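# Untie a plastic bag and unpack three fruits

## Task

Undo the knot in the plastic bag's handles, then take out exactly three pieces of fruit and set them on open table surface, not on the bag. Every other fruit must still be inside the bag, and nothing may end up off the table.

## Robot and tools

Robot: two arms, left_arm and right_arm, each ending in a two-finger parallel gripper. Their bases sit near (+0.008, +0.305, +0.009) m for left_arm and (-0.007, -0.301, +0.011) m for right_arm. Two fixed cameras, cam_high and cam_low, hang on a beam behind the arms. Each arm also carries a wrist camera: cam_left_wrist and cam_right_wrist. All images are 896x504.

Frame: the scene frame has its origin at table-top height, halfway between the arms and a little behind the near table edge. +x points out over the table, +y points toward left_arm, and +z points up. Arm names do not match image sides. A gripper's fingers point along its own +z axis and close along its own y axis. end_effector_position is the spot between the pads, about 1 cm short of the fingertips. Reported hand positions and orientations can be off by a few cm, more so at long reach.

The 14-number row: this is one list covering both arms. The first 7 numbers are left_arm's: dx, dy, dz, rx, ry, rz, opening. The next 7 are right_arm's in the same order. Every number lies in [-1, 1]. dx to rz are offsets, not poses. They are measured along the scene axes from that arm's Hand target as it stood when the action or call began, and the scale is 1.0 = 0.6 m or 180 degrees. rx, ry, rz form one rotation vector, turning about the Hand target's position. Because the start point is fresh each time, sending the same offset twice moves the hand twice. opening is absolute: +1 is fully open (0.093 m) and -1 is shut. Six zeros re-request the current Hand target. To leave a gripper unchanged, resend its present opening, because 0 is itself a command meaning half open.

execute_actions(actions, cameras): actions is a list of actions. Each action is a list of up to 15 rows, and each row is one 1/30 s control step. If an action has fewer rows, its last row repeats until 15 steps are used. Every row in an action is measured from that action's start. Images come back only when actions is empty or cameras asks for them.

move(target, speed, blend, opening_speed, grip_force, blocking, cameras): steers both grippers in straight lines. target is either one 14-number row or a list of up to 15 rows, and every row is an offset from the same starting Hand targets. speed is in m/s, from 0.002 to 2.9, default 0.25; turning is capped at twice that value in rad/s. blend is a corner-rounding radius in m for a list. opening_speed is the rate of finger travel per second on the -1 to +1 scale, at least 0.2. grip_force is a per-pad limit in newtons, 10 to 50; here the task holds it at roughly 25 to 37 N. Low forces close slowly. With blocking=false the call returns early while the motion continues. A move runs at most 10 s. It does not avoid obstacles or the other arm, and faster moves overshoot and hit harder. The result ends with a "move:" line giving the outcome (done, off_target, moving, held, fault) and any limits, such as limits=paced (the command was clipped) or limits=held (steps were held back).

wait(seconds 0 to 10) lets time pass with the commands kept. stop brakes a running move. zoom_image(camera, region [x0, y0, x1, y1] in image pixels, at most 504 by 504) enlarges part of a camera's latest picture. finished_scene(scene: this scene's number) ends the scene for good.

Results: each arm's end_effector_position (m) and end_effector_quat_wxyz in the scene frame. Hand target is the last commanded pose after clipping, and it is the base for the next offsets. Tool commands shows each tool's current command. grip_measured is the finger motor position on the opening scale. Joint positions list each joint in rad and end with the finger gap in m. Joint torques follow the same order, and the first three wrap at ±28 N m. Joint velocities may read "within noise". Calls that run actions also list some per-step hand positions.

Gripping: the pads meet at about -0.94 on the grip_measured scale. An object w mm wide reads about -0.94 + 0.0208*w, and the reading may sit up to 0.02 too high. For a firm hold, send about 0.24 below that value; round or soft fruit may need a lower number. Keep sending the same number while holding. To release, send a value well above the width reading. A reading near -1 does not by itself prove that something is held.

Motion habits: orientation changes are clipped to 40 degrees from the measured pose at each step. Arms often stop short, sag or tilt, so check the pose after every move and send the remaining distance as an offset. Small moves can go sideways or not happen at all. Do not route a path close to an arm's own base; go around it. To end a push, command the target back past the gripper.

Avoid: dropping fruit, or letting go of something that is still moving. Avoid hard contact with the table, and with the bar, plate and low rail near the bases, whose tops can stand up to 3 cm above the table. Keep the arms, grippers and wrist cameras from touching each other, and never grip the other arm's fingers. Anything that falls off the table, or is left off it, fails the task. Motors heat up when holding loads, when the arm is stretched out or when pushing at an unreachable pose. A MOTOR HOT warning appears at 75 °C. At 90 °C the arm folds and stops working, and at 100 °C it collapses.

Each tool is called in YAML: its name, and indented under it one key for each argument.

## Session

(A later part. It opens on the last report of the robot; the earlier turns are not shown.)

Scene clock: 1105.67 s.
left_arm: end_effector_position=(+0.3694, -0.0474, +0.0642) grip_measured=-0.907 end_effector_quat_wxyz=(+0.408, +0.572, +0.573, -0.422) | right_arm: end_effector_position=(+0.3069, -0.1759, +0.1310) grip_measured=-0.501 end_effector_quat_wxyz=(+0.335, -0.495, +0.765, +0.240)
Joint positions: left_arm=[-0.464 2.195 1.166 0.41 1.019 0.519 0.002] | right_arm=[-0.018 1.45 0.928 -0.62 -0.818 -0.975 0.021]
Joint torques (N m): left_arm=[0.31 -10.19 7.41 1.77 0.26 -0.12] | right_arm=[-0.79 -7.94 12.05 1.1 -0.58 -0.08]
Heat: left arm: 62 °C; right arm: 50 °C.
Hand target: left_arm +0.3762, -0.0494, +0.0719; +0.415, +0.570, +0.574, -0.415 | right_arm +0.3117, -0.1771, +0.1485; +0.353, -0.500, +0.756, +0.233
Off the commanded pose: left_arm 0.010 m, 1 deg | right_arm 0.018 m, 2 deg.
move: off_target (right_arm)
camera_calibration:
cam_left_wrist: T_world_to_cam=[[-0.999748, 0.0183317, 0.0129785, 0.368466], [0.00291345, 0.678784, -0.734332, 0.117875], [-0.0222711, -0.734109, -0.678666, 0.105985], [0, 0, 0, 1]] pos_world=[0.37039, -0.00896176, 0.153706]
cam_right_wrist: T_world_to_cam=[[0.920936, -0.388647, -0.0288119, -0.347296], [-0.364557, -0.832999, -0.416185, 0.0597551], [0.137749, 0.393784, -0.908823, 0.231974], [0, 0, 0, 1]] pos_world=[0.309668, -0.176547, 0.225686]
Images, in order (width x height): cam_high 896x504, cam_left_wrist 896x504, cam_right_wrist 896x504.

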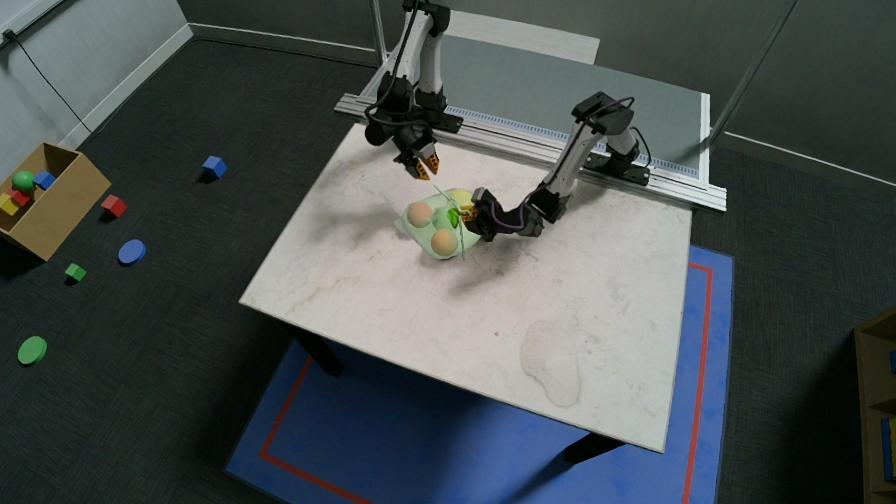

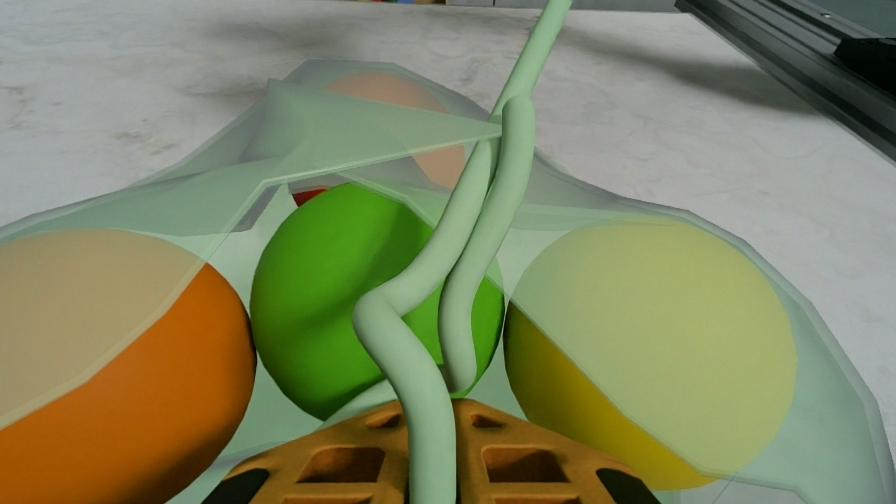

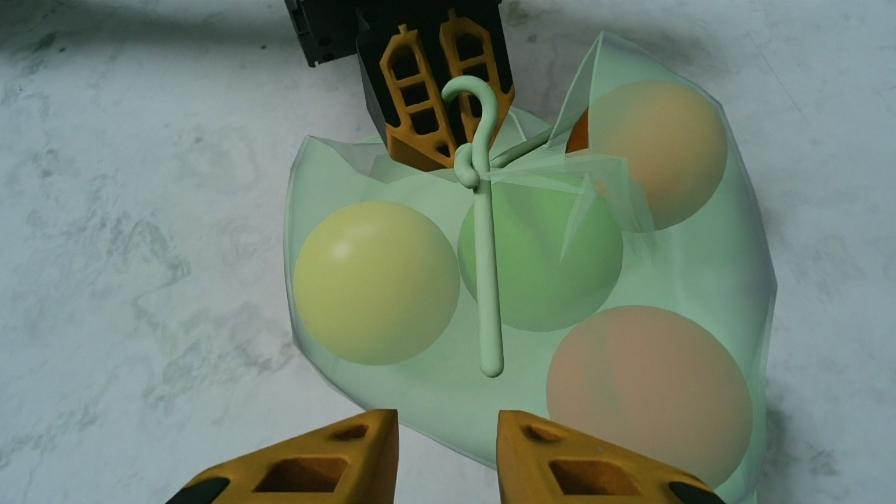

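move:
  target: [0,0.067,0.067,0,0,0,-1, 0,0,0,0,0,0,-0.5]
  speed: 0.06
  cameras: ["cam_left_wrist","cam_right_wrist"]

zoom_image:
  camera: "cam_left_wrist"
  region: [300, 50, 600, 400]

zoom_image:
  camera: "cam_right_wrist"
  region: [340, 0, 640, 400]

Scene clock: 1116.53 s.
left_arm: end_effector_position=(+0.3771, -0.0116, +0.1024) grip_measured=-0.907 end_effector_quat_wxyz=(+0.411, +0.568, +0.579, -0.416) | right_arm: end_effector_position=(+0.3067, -0.1758, +0.1310) grip_measured=-0.501 end_effector_quat_wxyz=(+0.335, -0.495, +0.765, +0.240)
Joint positions: left_arm=[-0.379 2.064 1.166 0.204 1.069 0.605 0.002] | right_arm=[-0.018 1.45 0.928 -0.621 -0.818 -0.975 0.021]
Joint torques (N m): left_arm=[0.47 -11.03 6.2 1.53 0.52 0.08] | right_arm=[-0.87 -7.82 12.01 1.11 -0.55 -0.09]
Heat: left arm: 63 °C; right arm: 54 °C.
Hand target: left_arm +0.3761, -0.0093, +0.1119; +0.415, +0.571, +0.575, -0.415 | right_arm +0.3117, -0.1771, +0.1485; +0.353, -0.500, +0.756, +0.233
Off the commanded pose: left_arm 0.010 m, 1 deg | right_arm 0.018 m, 2 deg.
move: off_target (right_arm)
camera_calibration:
cam_left_wrist: T_world_to_cam=[[-0.999927, -0.000834915, 0.0120529, 0.375026], [-0.00938999, 0.68145, -0.731804, 0.126118], [-0.00760244, -0.731864, -0.681408, 0.153125], [0, 0, 0, 1]] pos_world=[0.377347, 0.0264363, 0.192114]
cam_right_wrist: T_world_to_cam=[[0.921161, -0.388097, -0.0290339, -0.347127], [-0.364136, -0.833149, -0.416255, 0.0595777], [0.137358, 0.39401, -0.908784, 0.23214], [0, 0, 0, 1]] pos_world=[0.309568, -0.176547, 0.225686]
Images, in order (width x height): cam_left_wrist 896x504, cam_right_wrist 896x504.

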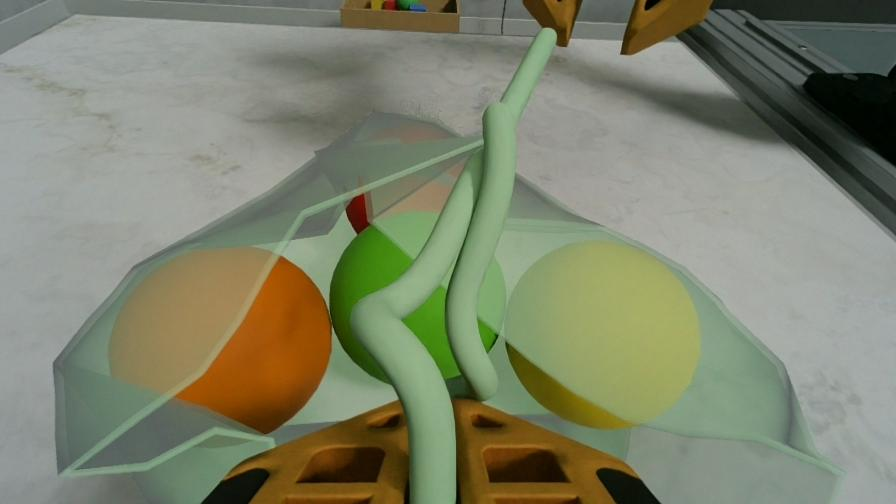

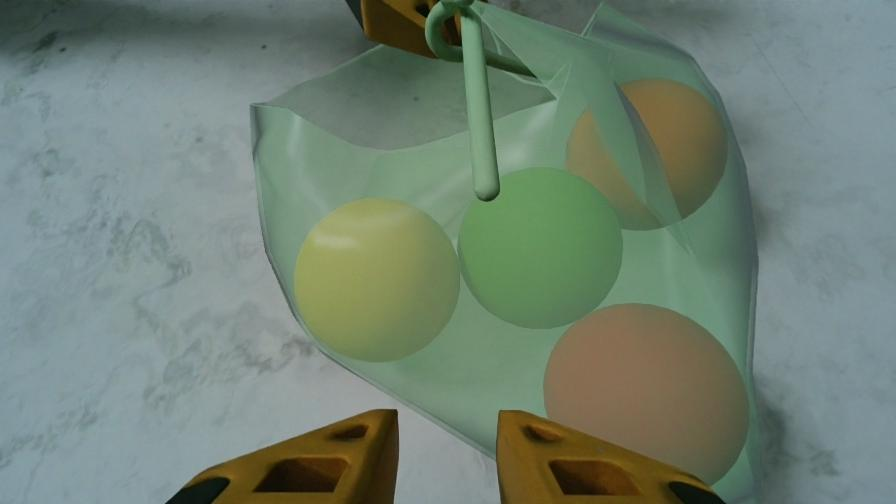

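Scaled by 1.440 from the camera's 896x504 image, which has a finer 1280x720 frame.

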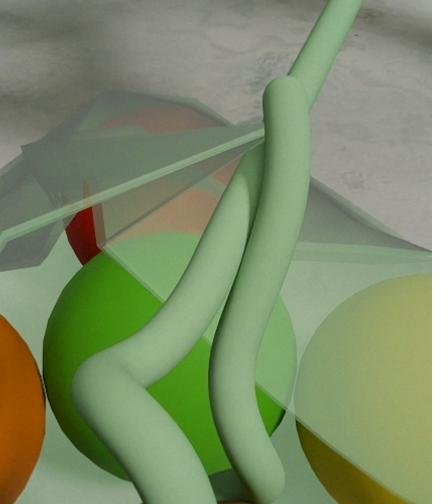

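Scaled by 1.260 from the camera's 896x504 image, which has a finer 1280x720 frame.

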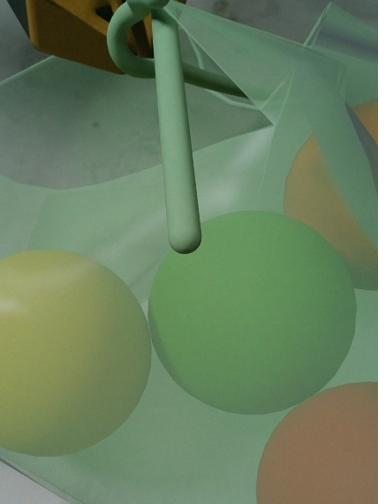

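move:
  target: [0,0.05,0.1,0,0,0,-1, 0,0,0,0,0,0,-0.5]
  speed: 0.06
  cameras: ["cam_left_wrist","cam_right_wrist","cam_low"]

zoom_image:
  camera: "cam_left_wrist"
  region: [300, 50, 600, 400]

zoom_image:
  camera: "cam_low"
  region: [240, 220, 440, 370]

Scene clock: 1131.60 s.
left_arm: end_effector_position=(+0.3735, +0.0192, +0.1546) grip_measured=-0.907 end_effector_quat_wxyz=(+0.402, +0.565, +0.585, -0.420) | right_arm: end_effector_position=(+0.3067, -0.1758, +0.1310) grip_measured=-0.501 end_effector_quat_wxyz=(+0.335, -0.495, +0.765, +0.240)
Joint positions: left_arm=[-0.308 1.922 1.232 -0.125 1.121 0.713 0.002] | right_arm=[-0.018 1.45 0.928 -0.621 -0.818 -0.975 0.021]
Joint torques (N m): left_arm=[0.84 -10.4 8.51 1.37 0.62 0.08] | right_arm=[-1.05 -7.84 12.14 1.1 -0.55 -0.09]
Heat: left arm: 62 °C; right arm: 57 °C.
Hand target: left_arm +0.3761, +0.0207, +0.1719; +0.415, +0.570, +0.575, -0.415 | right_arm +0.3117, -0.1771, +0.1485; +0.353, -0.500, +0.756, +0.233
Off the commanded pose: left_arm 0.018 m, 2 deg | right_arm 0.018 m, 2 deg.
move: off_target (left_arm, right_arm)
camera_calibration:
cam_left_wrist: T_world_to_cam=[[-0.999422, -0.000675166, 0.0339743, 0.3672], [-0.0251074, 0.688391, -0.724905, 0.147927], [-0.0228982, -0.725339, -0.688011, 0.217832], [0, 0, 0, 1]] pos_world=[0.37569, 0.0564179, 0.244628]
cam_right_wrist: T_world_to_cam=[[0.921161, -0.388097, -0.0290339, -0.347127], [-0.364136, -0.833149, -0.416255, 0.0595777], [0.137358, 0.39401, -0.908784, 0.23214], [0, 0, 0, 1]] pos_world=[0.309568, -0.176547, 0.225686]
Images, in order (width x height): cam_low 896x504, cam_left_wrist 896x504, cam_right_wrist 896x504.

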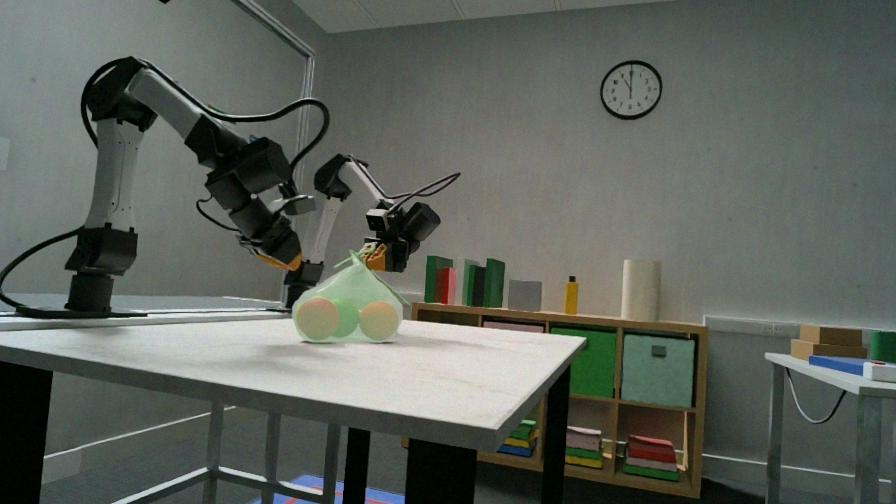

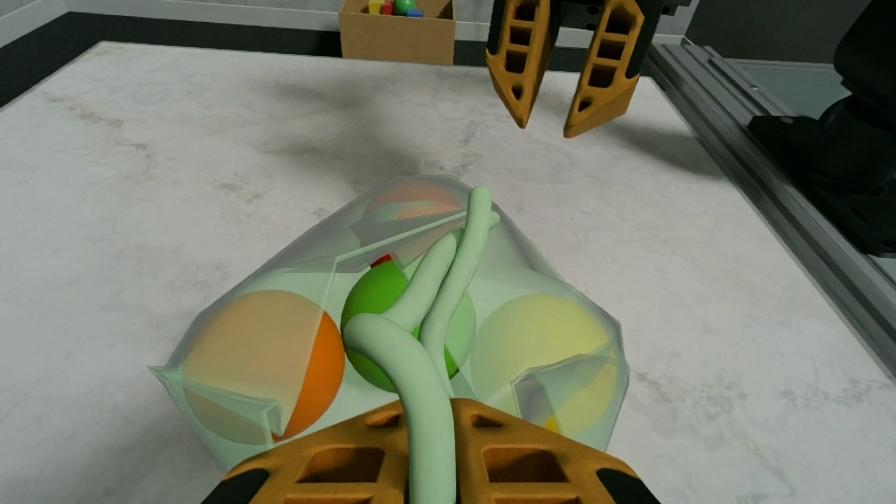

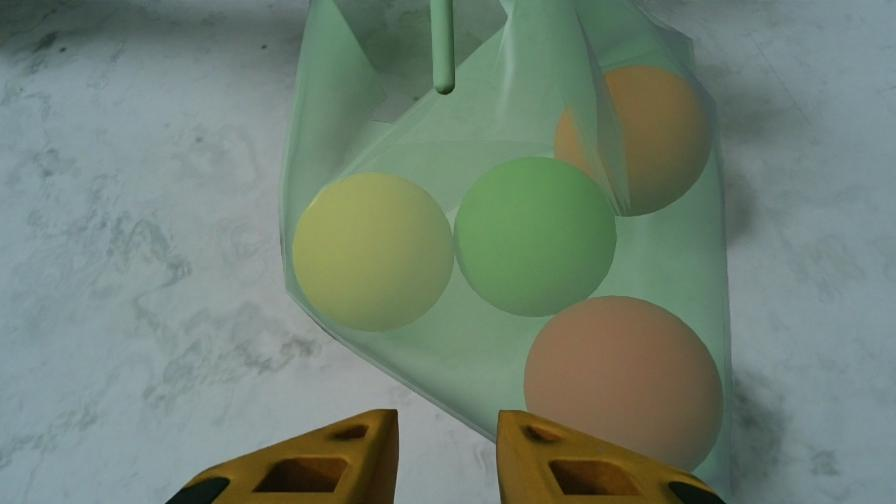

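Scaled by 1.440 from the camera's 896x504 image, which has a finer 1280x720 frame.

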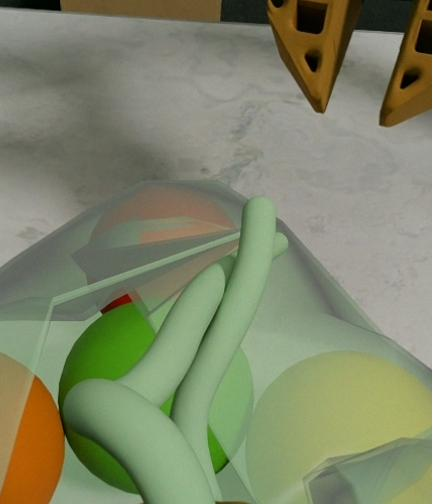

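Scaled by 2.520 from the camera's 896x504 image, which has a finer 1280x720 frame.

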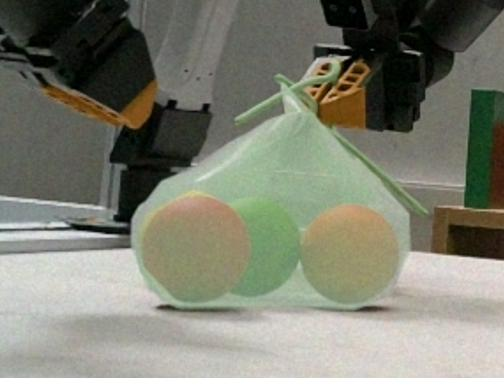

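move:
  target: [0,0.0,0.0,0,0,0,-1, -0.02,-0.03,0.1,0.05,-0.02,0,-0.3]
  speed: 0.1
  cameras: ["cam_left_wrist","cam_right_wrist"]

zoom_image:
  camera: "cam_right_wrist"
  region: [340, 50, 640, 400]

Scene clock: 1157.17 s.
left_arm: end_effector_position=(+0.3734, +0.0192, +0.1545) grip_measured=-0.907 end_effector_quat_wxyz=(+0.401, +0.565, +0.585, -0.420) | right_arm: end_effector_position=(+0.2974, -0.1934, +0.1921) grip_measured=-0.301 end_effector_quat_wxyz=(+0.399, -0.472, +0.733, +0.285)
Joint positions: left_arm=[-0.308 1.922 1.232 -0.126 1.121 0.714 0.002] | right_arm=[-0.161 1.371 1.01 -0.811 -1.027 -1.075 0.031]
Joint torques (N m): left_arm=[0.88 -10.4 8.54 1.37 0.62 0.09] | right_arm=[-1.02 -6.78 12.25 0.97 -0.62 -0.11]
Heat: left arm: 64 °C; right arm: 60 °C.
Hand target: left_arm +0.3761, +0.0207, +0.1719; +0.415, +0.570, +0.575, -0.415 | right_arm +0.2997, -0.1950, +0.2086; +0.415, -0.478, +0.724, +0.276
Off the commanded pose: left_arm 0.018 m, 2 deg | right_arm 0.017 m, 2 deg.
move: off_target (left_arm, right_arm)
camera_calibration:
cam_left_wrist: T_world_to_cam=[[-0.999411, -0.000468363, 0.0343246, 0.367103], [-0.0252124, 0.688604, -0.724699, 0.147833], [-0.0232966, -0.725137, -0.68821, 0.21795], [0, 0, 0, 1]] pos_world=[0.375691, 0.0564173, 0.244529]
cam_right_wrist: T_world_to_cam=[[0.921056, -0.388021, -0.0330978, -0.342749], [-0.33697, -0.751494, -0.567193, 0.103554], [0.19521, 0.533569, -0.82292, 0.289095], [0, 0, 0, 1]] pos_world=[0.294152, -0.209426, 0.285293]
Images, in order (width x height): cam_left_wrist 896x504, cam_right_wrist 896x504.

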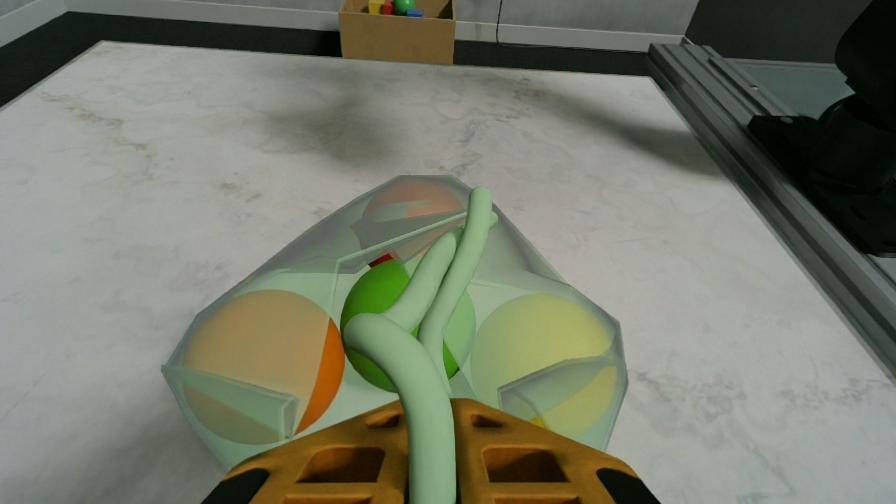

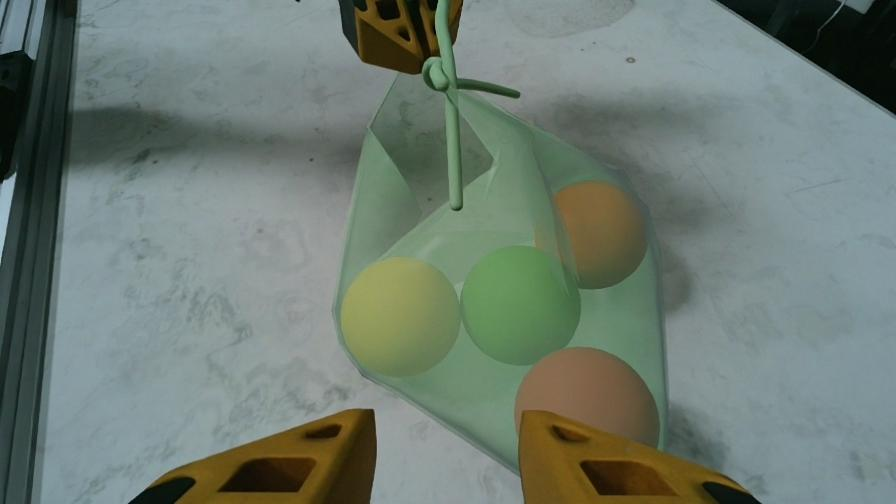

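Scaled by 1.440 from the camera's 896x504 image, which has a finer 1280x720 frame.

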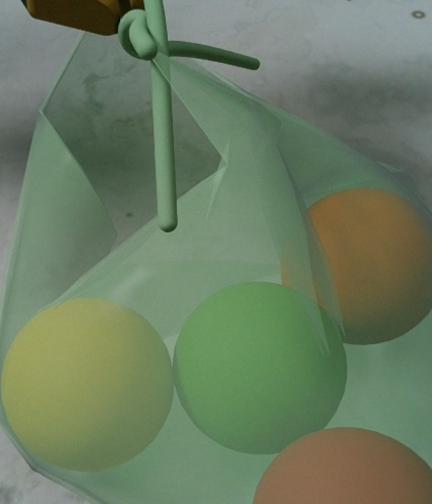

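zoom_image:
  camera: "cam_right_wrist"
  region: [390, 20, 540, 220]

zoom_image:
  camera: "cam_left_wrist"
  region: [320, 170, 540, 420]

Scaled by 2.520 from the camera's 896x504 image, which has a finer 1280x720 frame.

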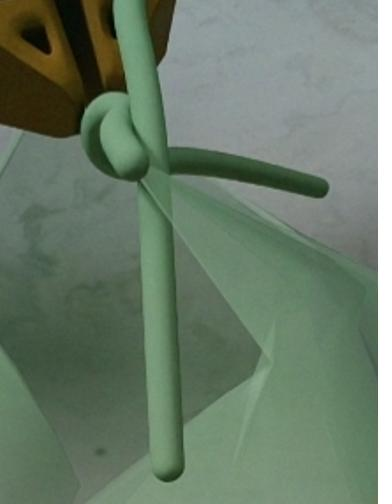

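Scaled by 2.016 from the camera's 896x504 image, which has a finer 1280x720 frame.

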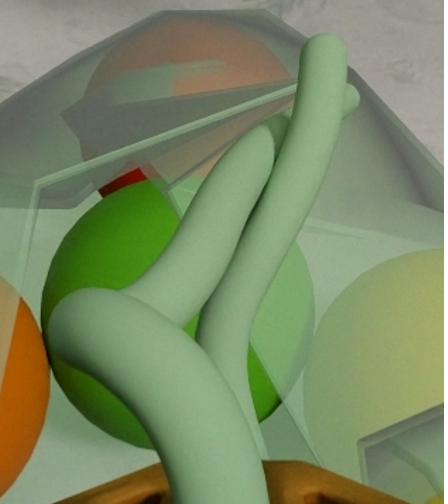

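move:
  target: [0,0.02,0.08,0,0,0,-1, 0,0,0,0,0,0,-0.3]
  speed: 0.05
  cameras: ["cam_right_wrist","cam_low"]

zoom_image:
  camera: "cam_right_wrist"
  region: [340, 0, 640, 300]

zoom_image:
  camera: "cam_low"
  region: [240, 200, 440, 370]

Scene clock: 1182.33 s.
left_arm: end_effector_position=(+0.3754, +0.0310, +0.1994) grip_measured=-0.907 end_effector_quat_wxyz=(+0.398, +0.564, +0.589, -0.420) | right_arm: end_effector_position=(+0.2973, -0.1934, +0.1920) grip_measured=-0.301 end_effector_quat_wxyz=(+0.399, -0.472, +0.733, +0.285)
Joint positions: left_arm=[-0.277 1.864 1.36 -0.369 1.137 0.768 0.002] | right_arm=[-0.161 1.371 1.01 -0.812 -1.027 -1.075 0.031]
Joint torques (N m): left_arm=[0.85 -10.37 9.07 1.35 0.68 0.04] | right_arm=[-1.05 -6.84 12.36 1.01 -0.65 -0.1]
Heat: left arm: 65 °C; right arm: 58 °C.
Hand target: left_arm +0.3761, +0.0328, +0.2200; +0.415, +0.570, +0.575, -0.415 | right_arm +0.2998, -0.1951, +0.2086; +0.415, -0.478, +0.724, +0.276
Off the commanded pose: left_arm 0.021 m, 3 deg | right_arm 0.017 m, 2 deg.
move: off_target (left_arm, right_arm)
camera_calibration:
cam_right_wrist: T_world_to_cam=[[0.921133, -0.3878, -0.0335431, -0.342467], [-0.337044, -0.75152, -0.567114, 0.103589], [0.194719, 0.533693, -0.822956, 0.289242], [0, 0, 0, 1]] pos_world=[0.294051, -0.209326, 0.285293]
Images, in order (width x height): cam_low 896x504, cam_right_wrist 896x504.

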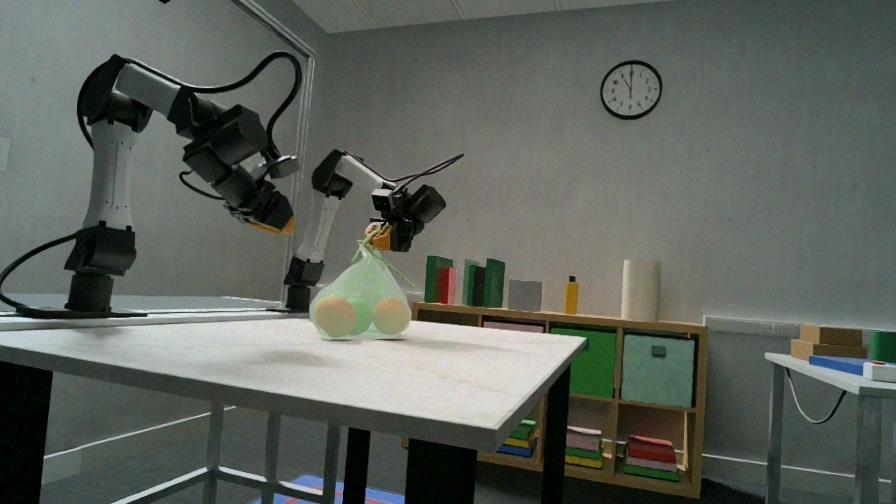

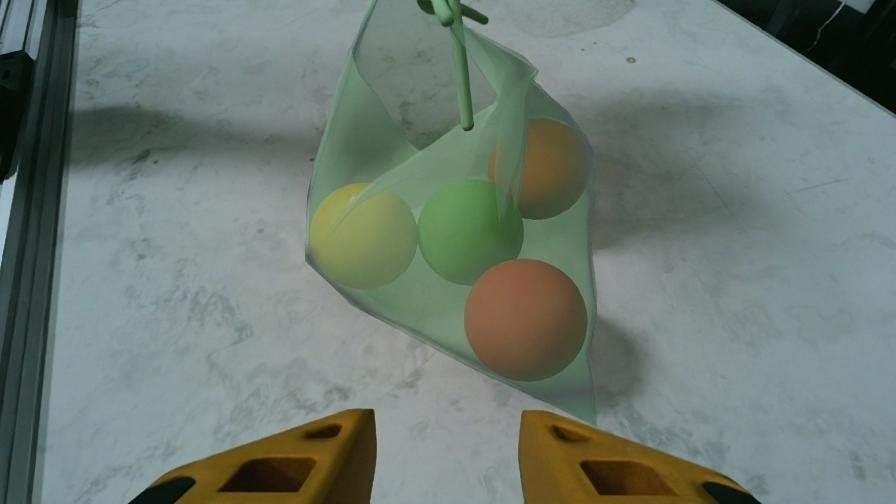

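Scaled by 1.680 from the camera's 896x504 image, which has a finer 1280x720 frame.

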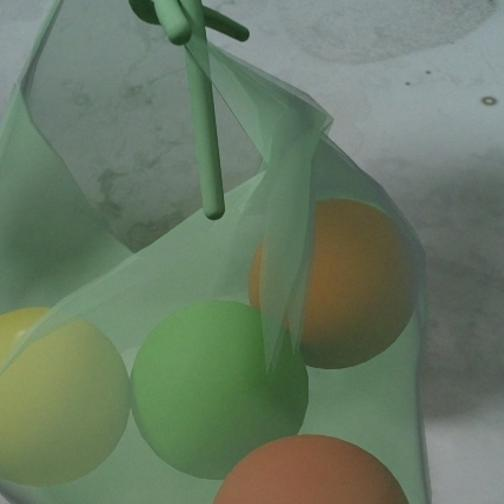

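Scaled by 2.520 from the camera's 896x504 image, which has a finer 1280x720 frame.

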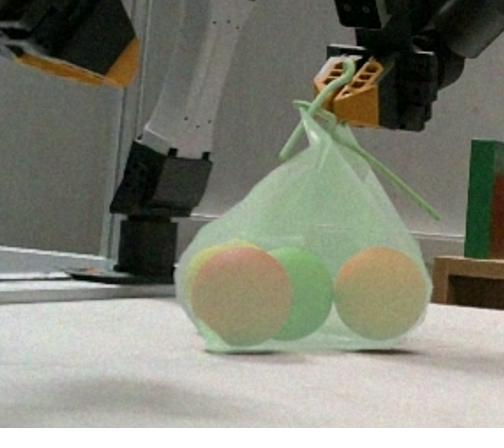

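execute_actions:
  actions: []
  cameras: ["cam_left_wrist","cam_high"]

zoom_image:
  camera: "cam_left_wrist"
  region: [320, 170, 540, 450]

zoom_image:
  camera: "cam_high"
  region: [400, 150, 520, 270]

Scene clock: 1196.73 s.
left_arm: end_effector_position=(+0.3754, +0.0310, +0.1993) grip_measured=-0.907 end_effector_quat_wxyz=(+0.398, +0.564, +0.589, -0.420) | right_arm: end_effector_position=(+0.2973, -0.1934, +0.1920) grip_measured=-0.301 end_effector_quat_wxyz=(+0.399, -0.472, +0.733, +0.285)
Joint positions: left_arm=[-0.277 1.864 1.36 -0.369 1.137 0.768 0.002] | right_arm=[-0.161 1.371 1.01 -0.812 -1.027 -1.075 0.031]
Joint velocities: within noise
Joint torques (N m): left_arm=[0.77 -10.41 9.07 1.34 0.69 0.08] | right_arm=[-0.85 -6.8 12.34 1.01 -0.64 -0.09]
Heat: left arm: 67 °C; right arm: 58 °C.
Hand target: left_arm +0.3762, +0.0328, +0.2200; +0.415, +0.570, +0.575, -0.415 | right_arm +0.2998, -0.1951, +0.2086; +0.415, -0.478, +0.724, +0.276
Tool commands: left_gripper/opening=-1.0 right_gripper/opening=-0.3
Off the commanded pose: left_arm 0.021 m, 3 deg | right_arm 0.017 m, 2 deg.
camera_calibration:
cam_left_wrist: T_world_to_cam=[[-0.999085, -0.00365728, 0.0426217, 0.365861], [-0.0332686, 0.692763, -0.720397, 0.174333], [-0.0268921, -0.721156, -0.692251, 0.259362], [0, 0, 0, 1]] pos_world=[0.378301, 0.0676068, 0.289539]
Images, in order (width x height): cam_high 896x504, cam_left_wrist 896x504.

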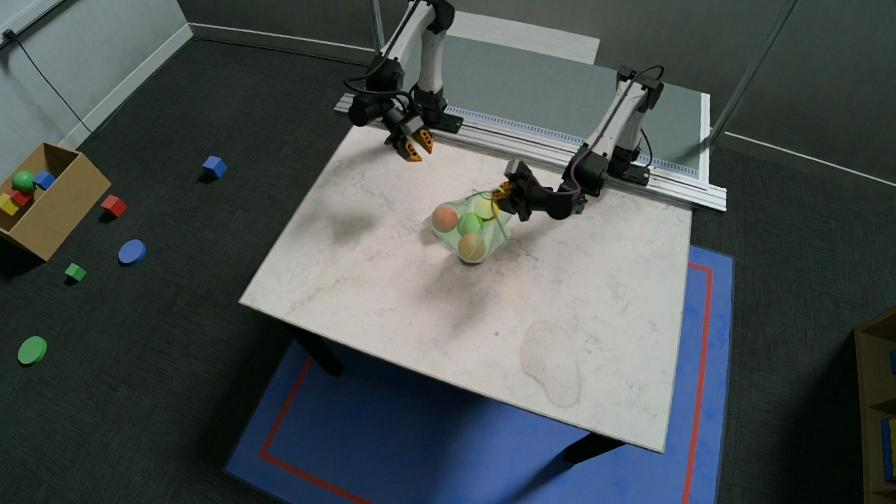

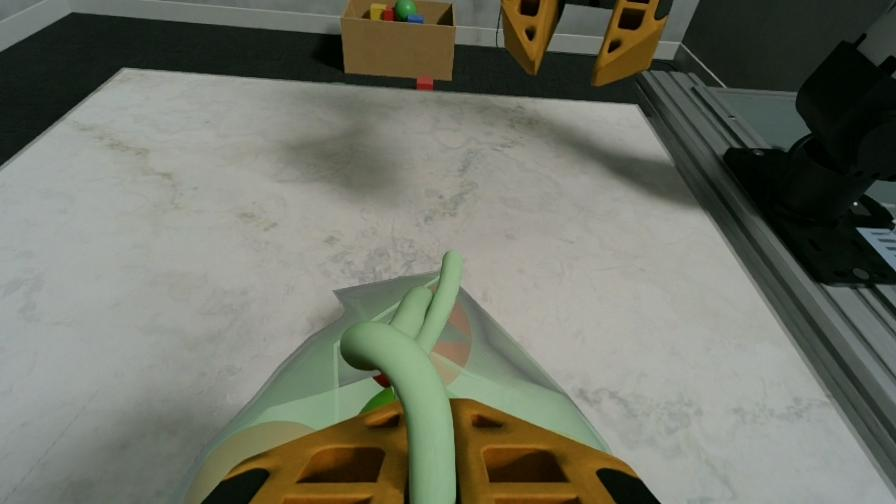

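Scaled by 1.800 from the camera's 896x504 image, which has a finer 1280x720 frame.

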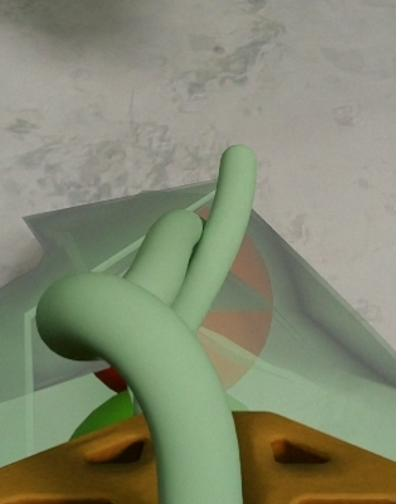

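Scaled by 4.200 from the camera's 896x504 image, which has a finer 1280x720 frame.

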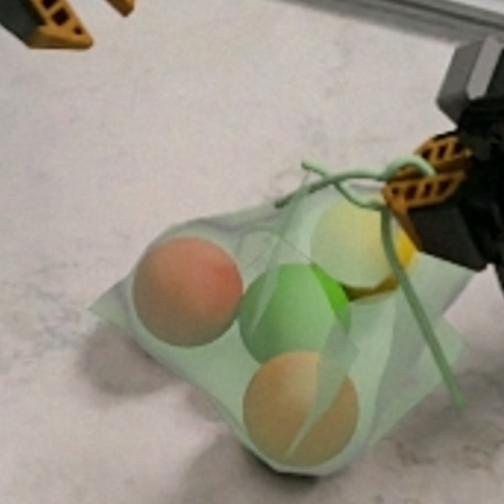

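move:
  target: [0,0,0,0,0,0,-1, 0.0638,0.1783,0.011,0.0767,-0.0325,0,-0.3]
  speed: 0.12
  cameras: ["cam_left_wrist","cam_right_wrist"]

zoom_image:
  camera: "cam_right_wrist"
  region: [300, 150, 600, 500]

zoom_image:
  camera: "cam_left_wrist"
  region: [320, 170, 600, 450]

Scene clock: 1237.87 s.
left_arm: end_effector_position=(+0.3753, +0.0310, +0.1993) grip_measured=-0.907 end_effector_quat_wxyz=(+0.398, +0.564, +0.589, -0.420) | right_arm: end_effector_position=(+0.3378, -0.0888, +0.2239) grip_measured=-0.301 end_effector_quat_wxyz=(+0.510, -0.442, +0.657, +0.335)
Joint positions: left_arm=[-0.277 1.864 1.36 -0.369 1.137 0.768 0.002] | right_arm=[0.175 1.387 0.819 0.201 -0.958 -0.322 0.031]
Joint torques (N m): left_arm=[0.88 -10.45 8.95 1.36 0.68 0.08] | right_arm=[0.31 -4.46 7.53 2.41 0 0.06]
Heat: left arm: 70 °C; right arm: 59 °C.
Hand target: left_arm +0.3762, +0.0328, +0.2200; +0.415, +0.570, +0.575, -0.415 | right_arm +0.3380, -0.0881, +0.2152; +0.505, -0.438, +0.663, +0.336
Off the commanded pose: left_arm 0.021 m, 3 deg | right_arm 0.009 m, 1 deg.
move: off_target (left_arm)
camera_calibration:
cam_left_wrist: T_world_to_cam=[[-0.999085, -0.00351831, 0.0426165, 0.365854], [-0.0331648, 0.692867, -0.720302, 0.17426], [-0.0269934, -0.721056, -0.69235, 0.259422], [0, 0, 0, 1]] pos_world=[0.378301, 0.0676065, 0.289539]
cam_right_wrist: T_world_to_cam=[[0.924305, -0.381175, 0.0191244, -0.350526], [-0.225313, -0.585431, -0.778784, 0.238321], [0.308049, 0.715525, -0.627, 0.185706], [0, 0, 0, 1]] pos_world=[0.320483, -0.126969, 0.308742]
Images, in order (width x height): cam_left_wrist 896x504, cam_right_wrist 896x504.

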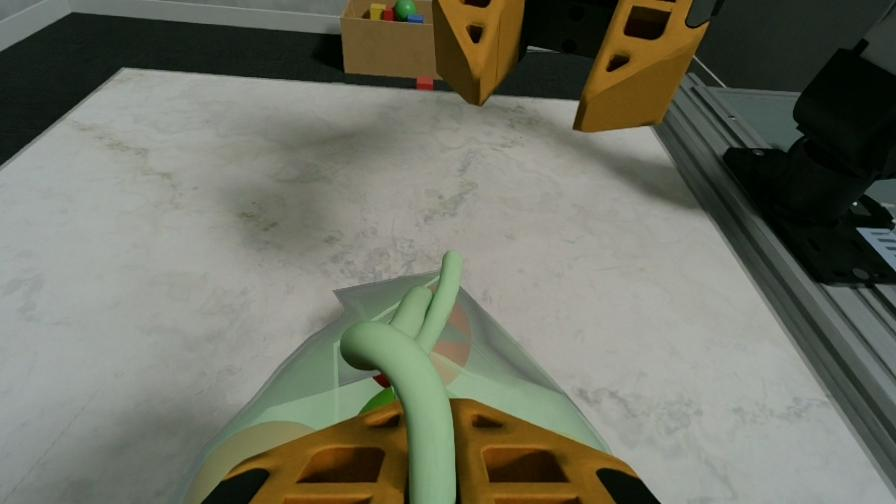

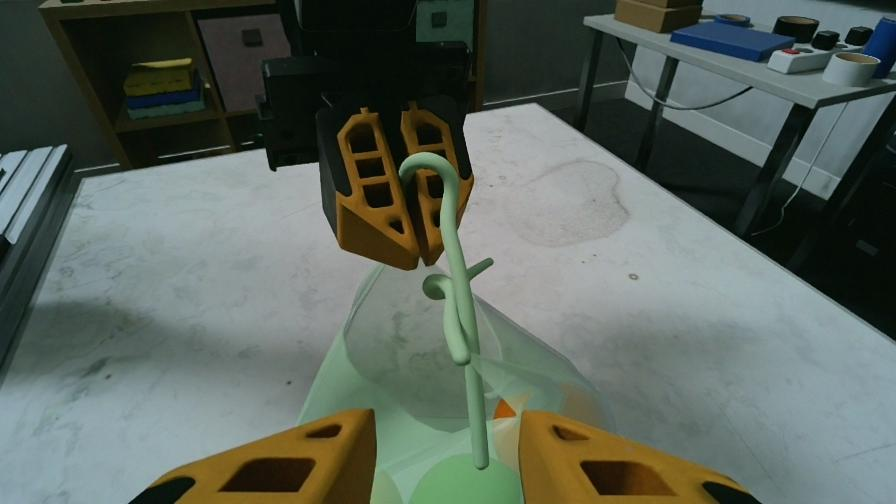

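Scaled by 1.440 from the camera's 896x504 image, which has a finer 1280x720 frame.

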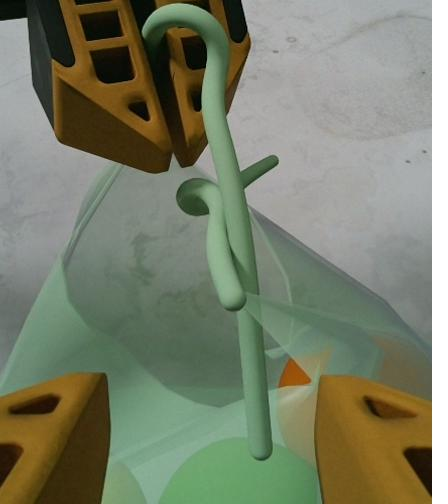

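Scaled by 1.800 from the camera's 896x504 image, which has a finer 1280x720 frame.

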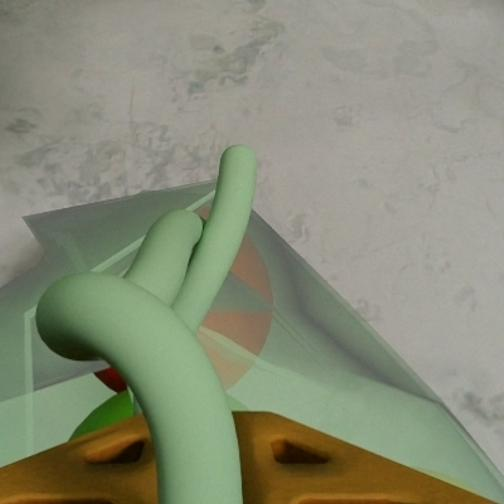

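move:
  target: [0,0,0,0,0,0,-1, 0.0387,0.0855,-0.0582,0,0,0,-0.3]
  speed: 0.1
  cameras: ["cam_left_wrist","cam_right_wrist"]

zoom_image:
  camera: "cam_right_wrist"
  region: [300, 150, 600, 500]

zoom_image:
  camera: "cam_left_wrist"
  region: [320, 170, 600, 450]

Scene clock: 1261.67 s.
left_arm: end_effector_position=(+0.3753, +0.0310, +0.1993) grip_measured=-0.907 end_effector_quat_wxyz=(+0.398, +0.564, +0.589, -0.420) | right_arm: end_effector_position=(+0.3559, -0.0390, +0.1769) grip_measured=-0.301 end_effector_quat_wxyz=(+0.498, -0.440, +0.666, +0.339)
Joint positions: left_arm=[-0.277 1.864 1.36 -0.369 1.137 0.768 0.002] | right_arm=[0.327 1.594 0.819 0.439 -0.816 -0.242 0.031]
Joint torques (N m): left_arm=[0.87 -10.43 9.07 1.36 0.69 0.08] | right_arm=[-0.01 -6.12 10.21 2.54 -0.03 0.09]
Heat: left arm: 71 °C; right arm: 56 °C.
Hand target: left_arm +0.3762, +0.0328, +0.2200; +0.415, +0.570, +0.575, -0.415 | right_arm +0.3612, -0.0368, +0.1801; +0.505, -0.438, +0.664, +0.336
Off the commanded pose: left_arm 0.021 m, 3 deg | right_arm 0.007 m, 1 deg.
move: off_target (left_arm)
camera_calibration:
cam_left_wrist: T_world_to_cam=[[-0.999085, -0.00351831, 0.0426165, 0.365854], [-0.0331648, 0.692867, -0.720302, 0.17426], [-0.0269934, -0.721056, -0.69235, 0.259422], [0, 0, 0, 1]] pos_world=[0.378301, 0.0676065, 0.289539]
cam_right_wrist: T_world_to_cam=[[0.924815, -0.380372, -0.00583233, -0.343143], [-0.24855, -0.592561, -0.766221, 0.240657], [0.287993, 0.710062, -0.642551, 0.124727], [0, 0, 0, 1]] pos_world=[0.341238, -0.0764818, 0.262538]
Images, in order (width x height): cam_left_wrist 896x504, cam_right_wrist 896x504.

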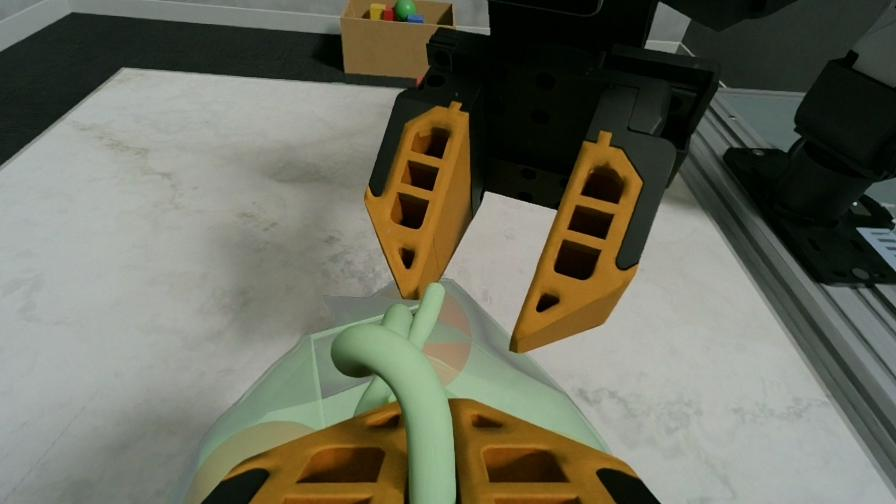

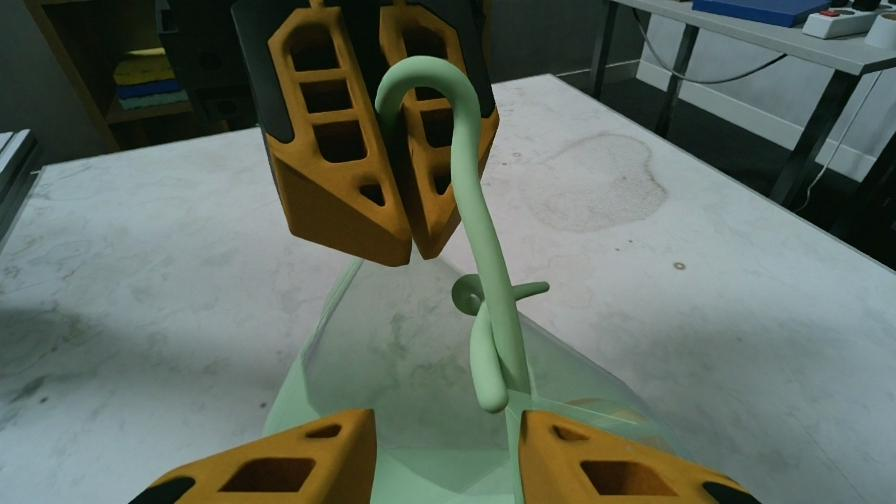

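Scaled by 1.440 from the camera's 896x504 image, which has a finer 1280x720 frame.

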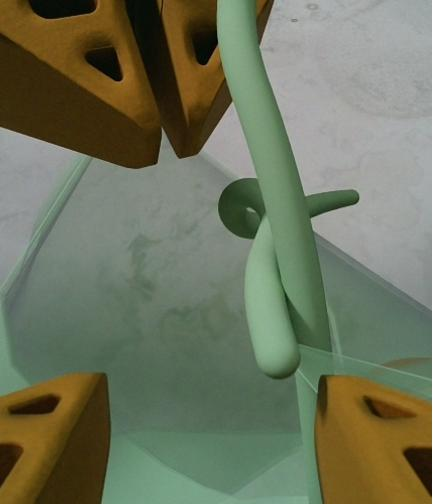

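Scaled by 1.800 from the camera's 896x504 image, which has a finer 1280x720 frame.

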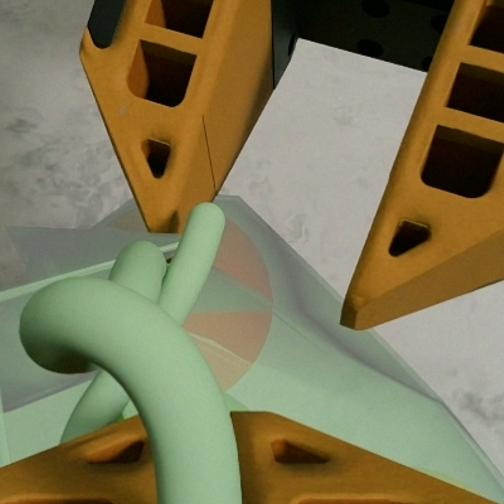

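move:
  target: [0,0,0,0,0,0,-1, 0.012,0.005,0.027,0,0,0,-0.3]
  speed: 0.06
  cameras: ["cam_left_wrist","cam_right_wrist"]

zoom_image:
  camera: "cam_right_wrist"
  region: [300, 150, 600, 500]

zoom_image:
  camera: "cam_left_wrist"
  region: [320, 170, 600, 450]

Scene clock: 1275.50 s.
left_arm: end_effector_position=(+0.3753, +0.0310, +0.1993) grip_measured=-0.907 end_effector_quat_wxyz=(+0.398, +0.564, +0.589, -0.420) | right_arm: end_effector_position=(+0.3626, -0.0363, +0.1893) grip_measured=-0.301 end_effector_quat_wxyz=(+0.502, -0.440, +0.663, +0.339)
Joint positions: left_arm=[-0.277 1.864 1.36 -0.37 1.137 0.768 0.002] | right_arm=[0.327 1.594 0.867 0.403 -0.816 -0.24 0.031]
Joint torques (N m): left_arm=[0.83 -10.39 9.03 1.33 0.69 0.07] | right_arm=[0.02 -6.84 12.31 2.18 -0.01 0.12]
Heat: left arm: 71 °C; right arm: 56 °C.
Hand target: left_arm +0.3762, +0.0328, +0.2200; +0.415, +0.570, +0.575, -0.415 | right_arm +0.3684, -0.0338, +0.1963; +0.505, -0.438, +0.664, +0.336
Off the commanded pose: left_arm 0.021 m, 3 deg | right_arm 0.009 m, 1 deg.
move: off_target (left_arm)
camera_calibration:
cam_left_wrist: T_world_to_cam=[[-0.999073, -0.00351935, 0.0429022, 0.365667], [-0.0333694, 0.692924, -0.720238, 0.174312], [-0.0271932, -0.721002, -0.692399, 0.259505], [0, 0, 0, 1]] pos_world=[0.378202, 0.0676063, 0.289539]
cam_right_wrist: T_world_to_cam=[[0.924683, -0.380735, 0.00160936, -0.349559], [-0.241208, -0.589077, -0.771238, 0.251888], [0.294585, 0.712762, -0.636545, 0.125382], [0, 0, 0, 1]] pos_world=[0.347053, -0.0740754, 0.274639]
Images, in order (width x height): cam_left_wrist 896x504, cam_right_wrist 896x504.

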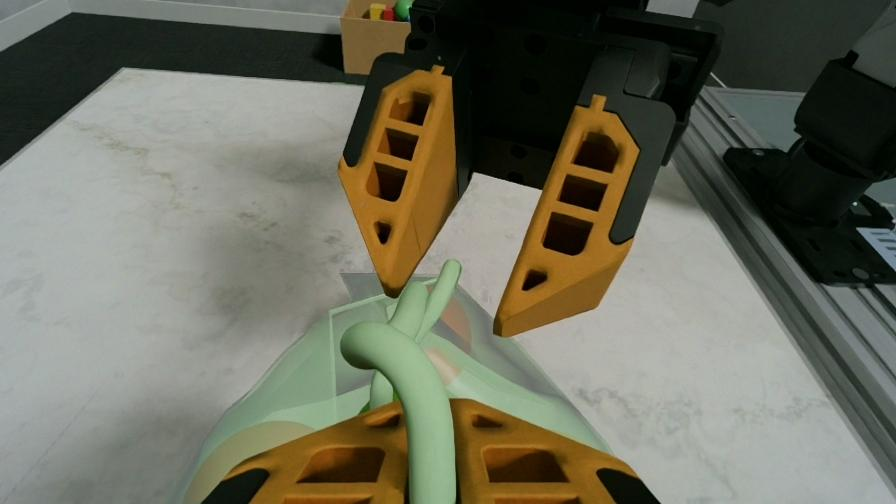

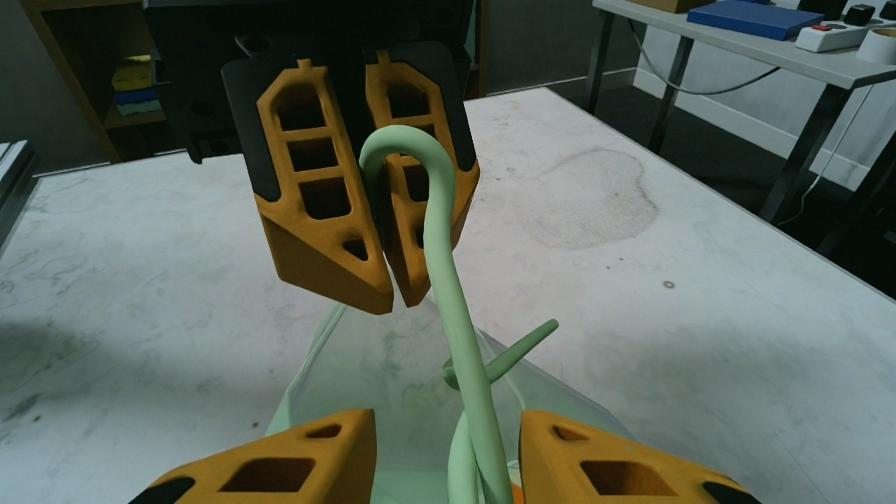

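Scaled by 1.440 from the camera's 896x504 image, which has a finer 1280x720 frame.

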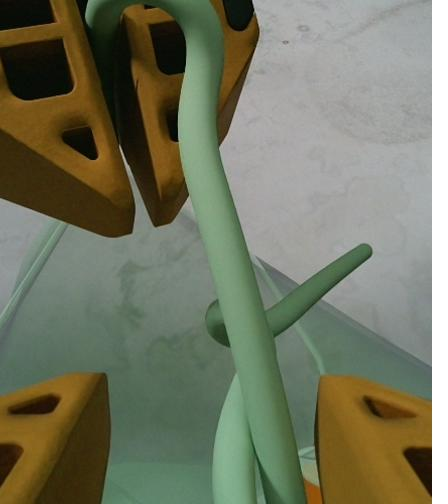

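Scaled by 1.800 from the camera's 896x504 image, which has a finer 1280x720 frame.

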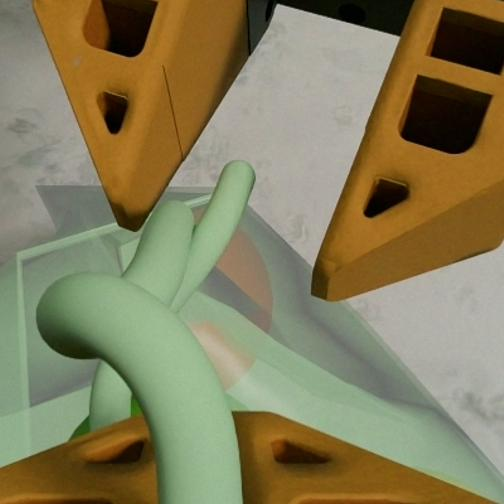

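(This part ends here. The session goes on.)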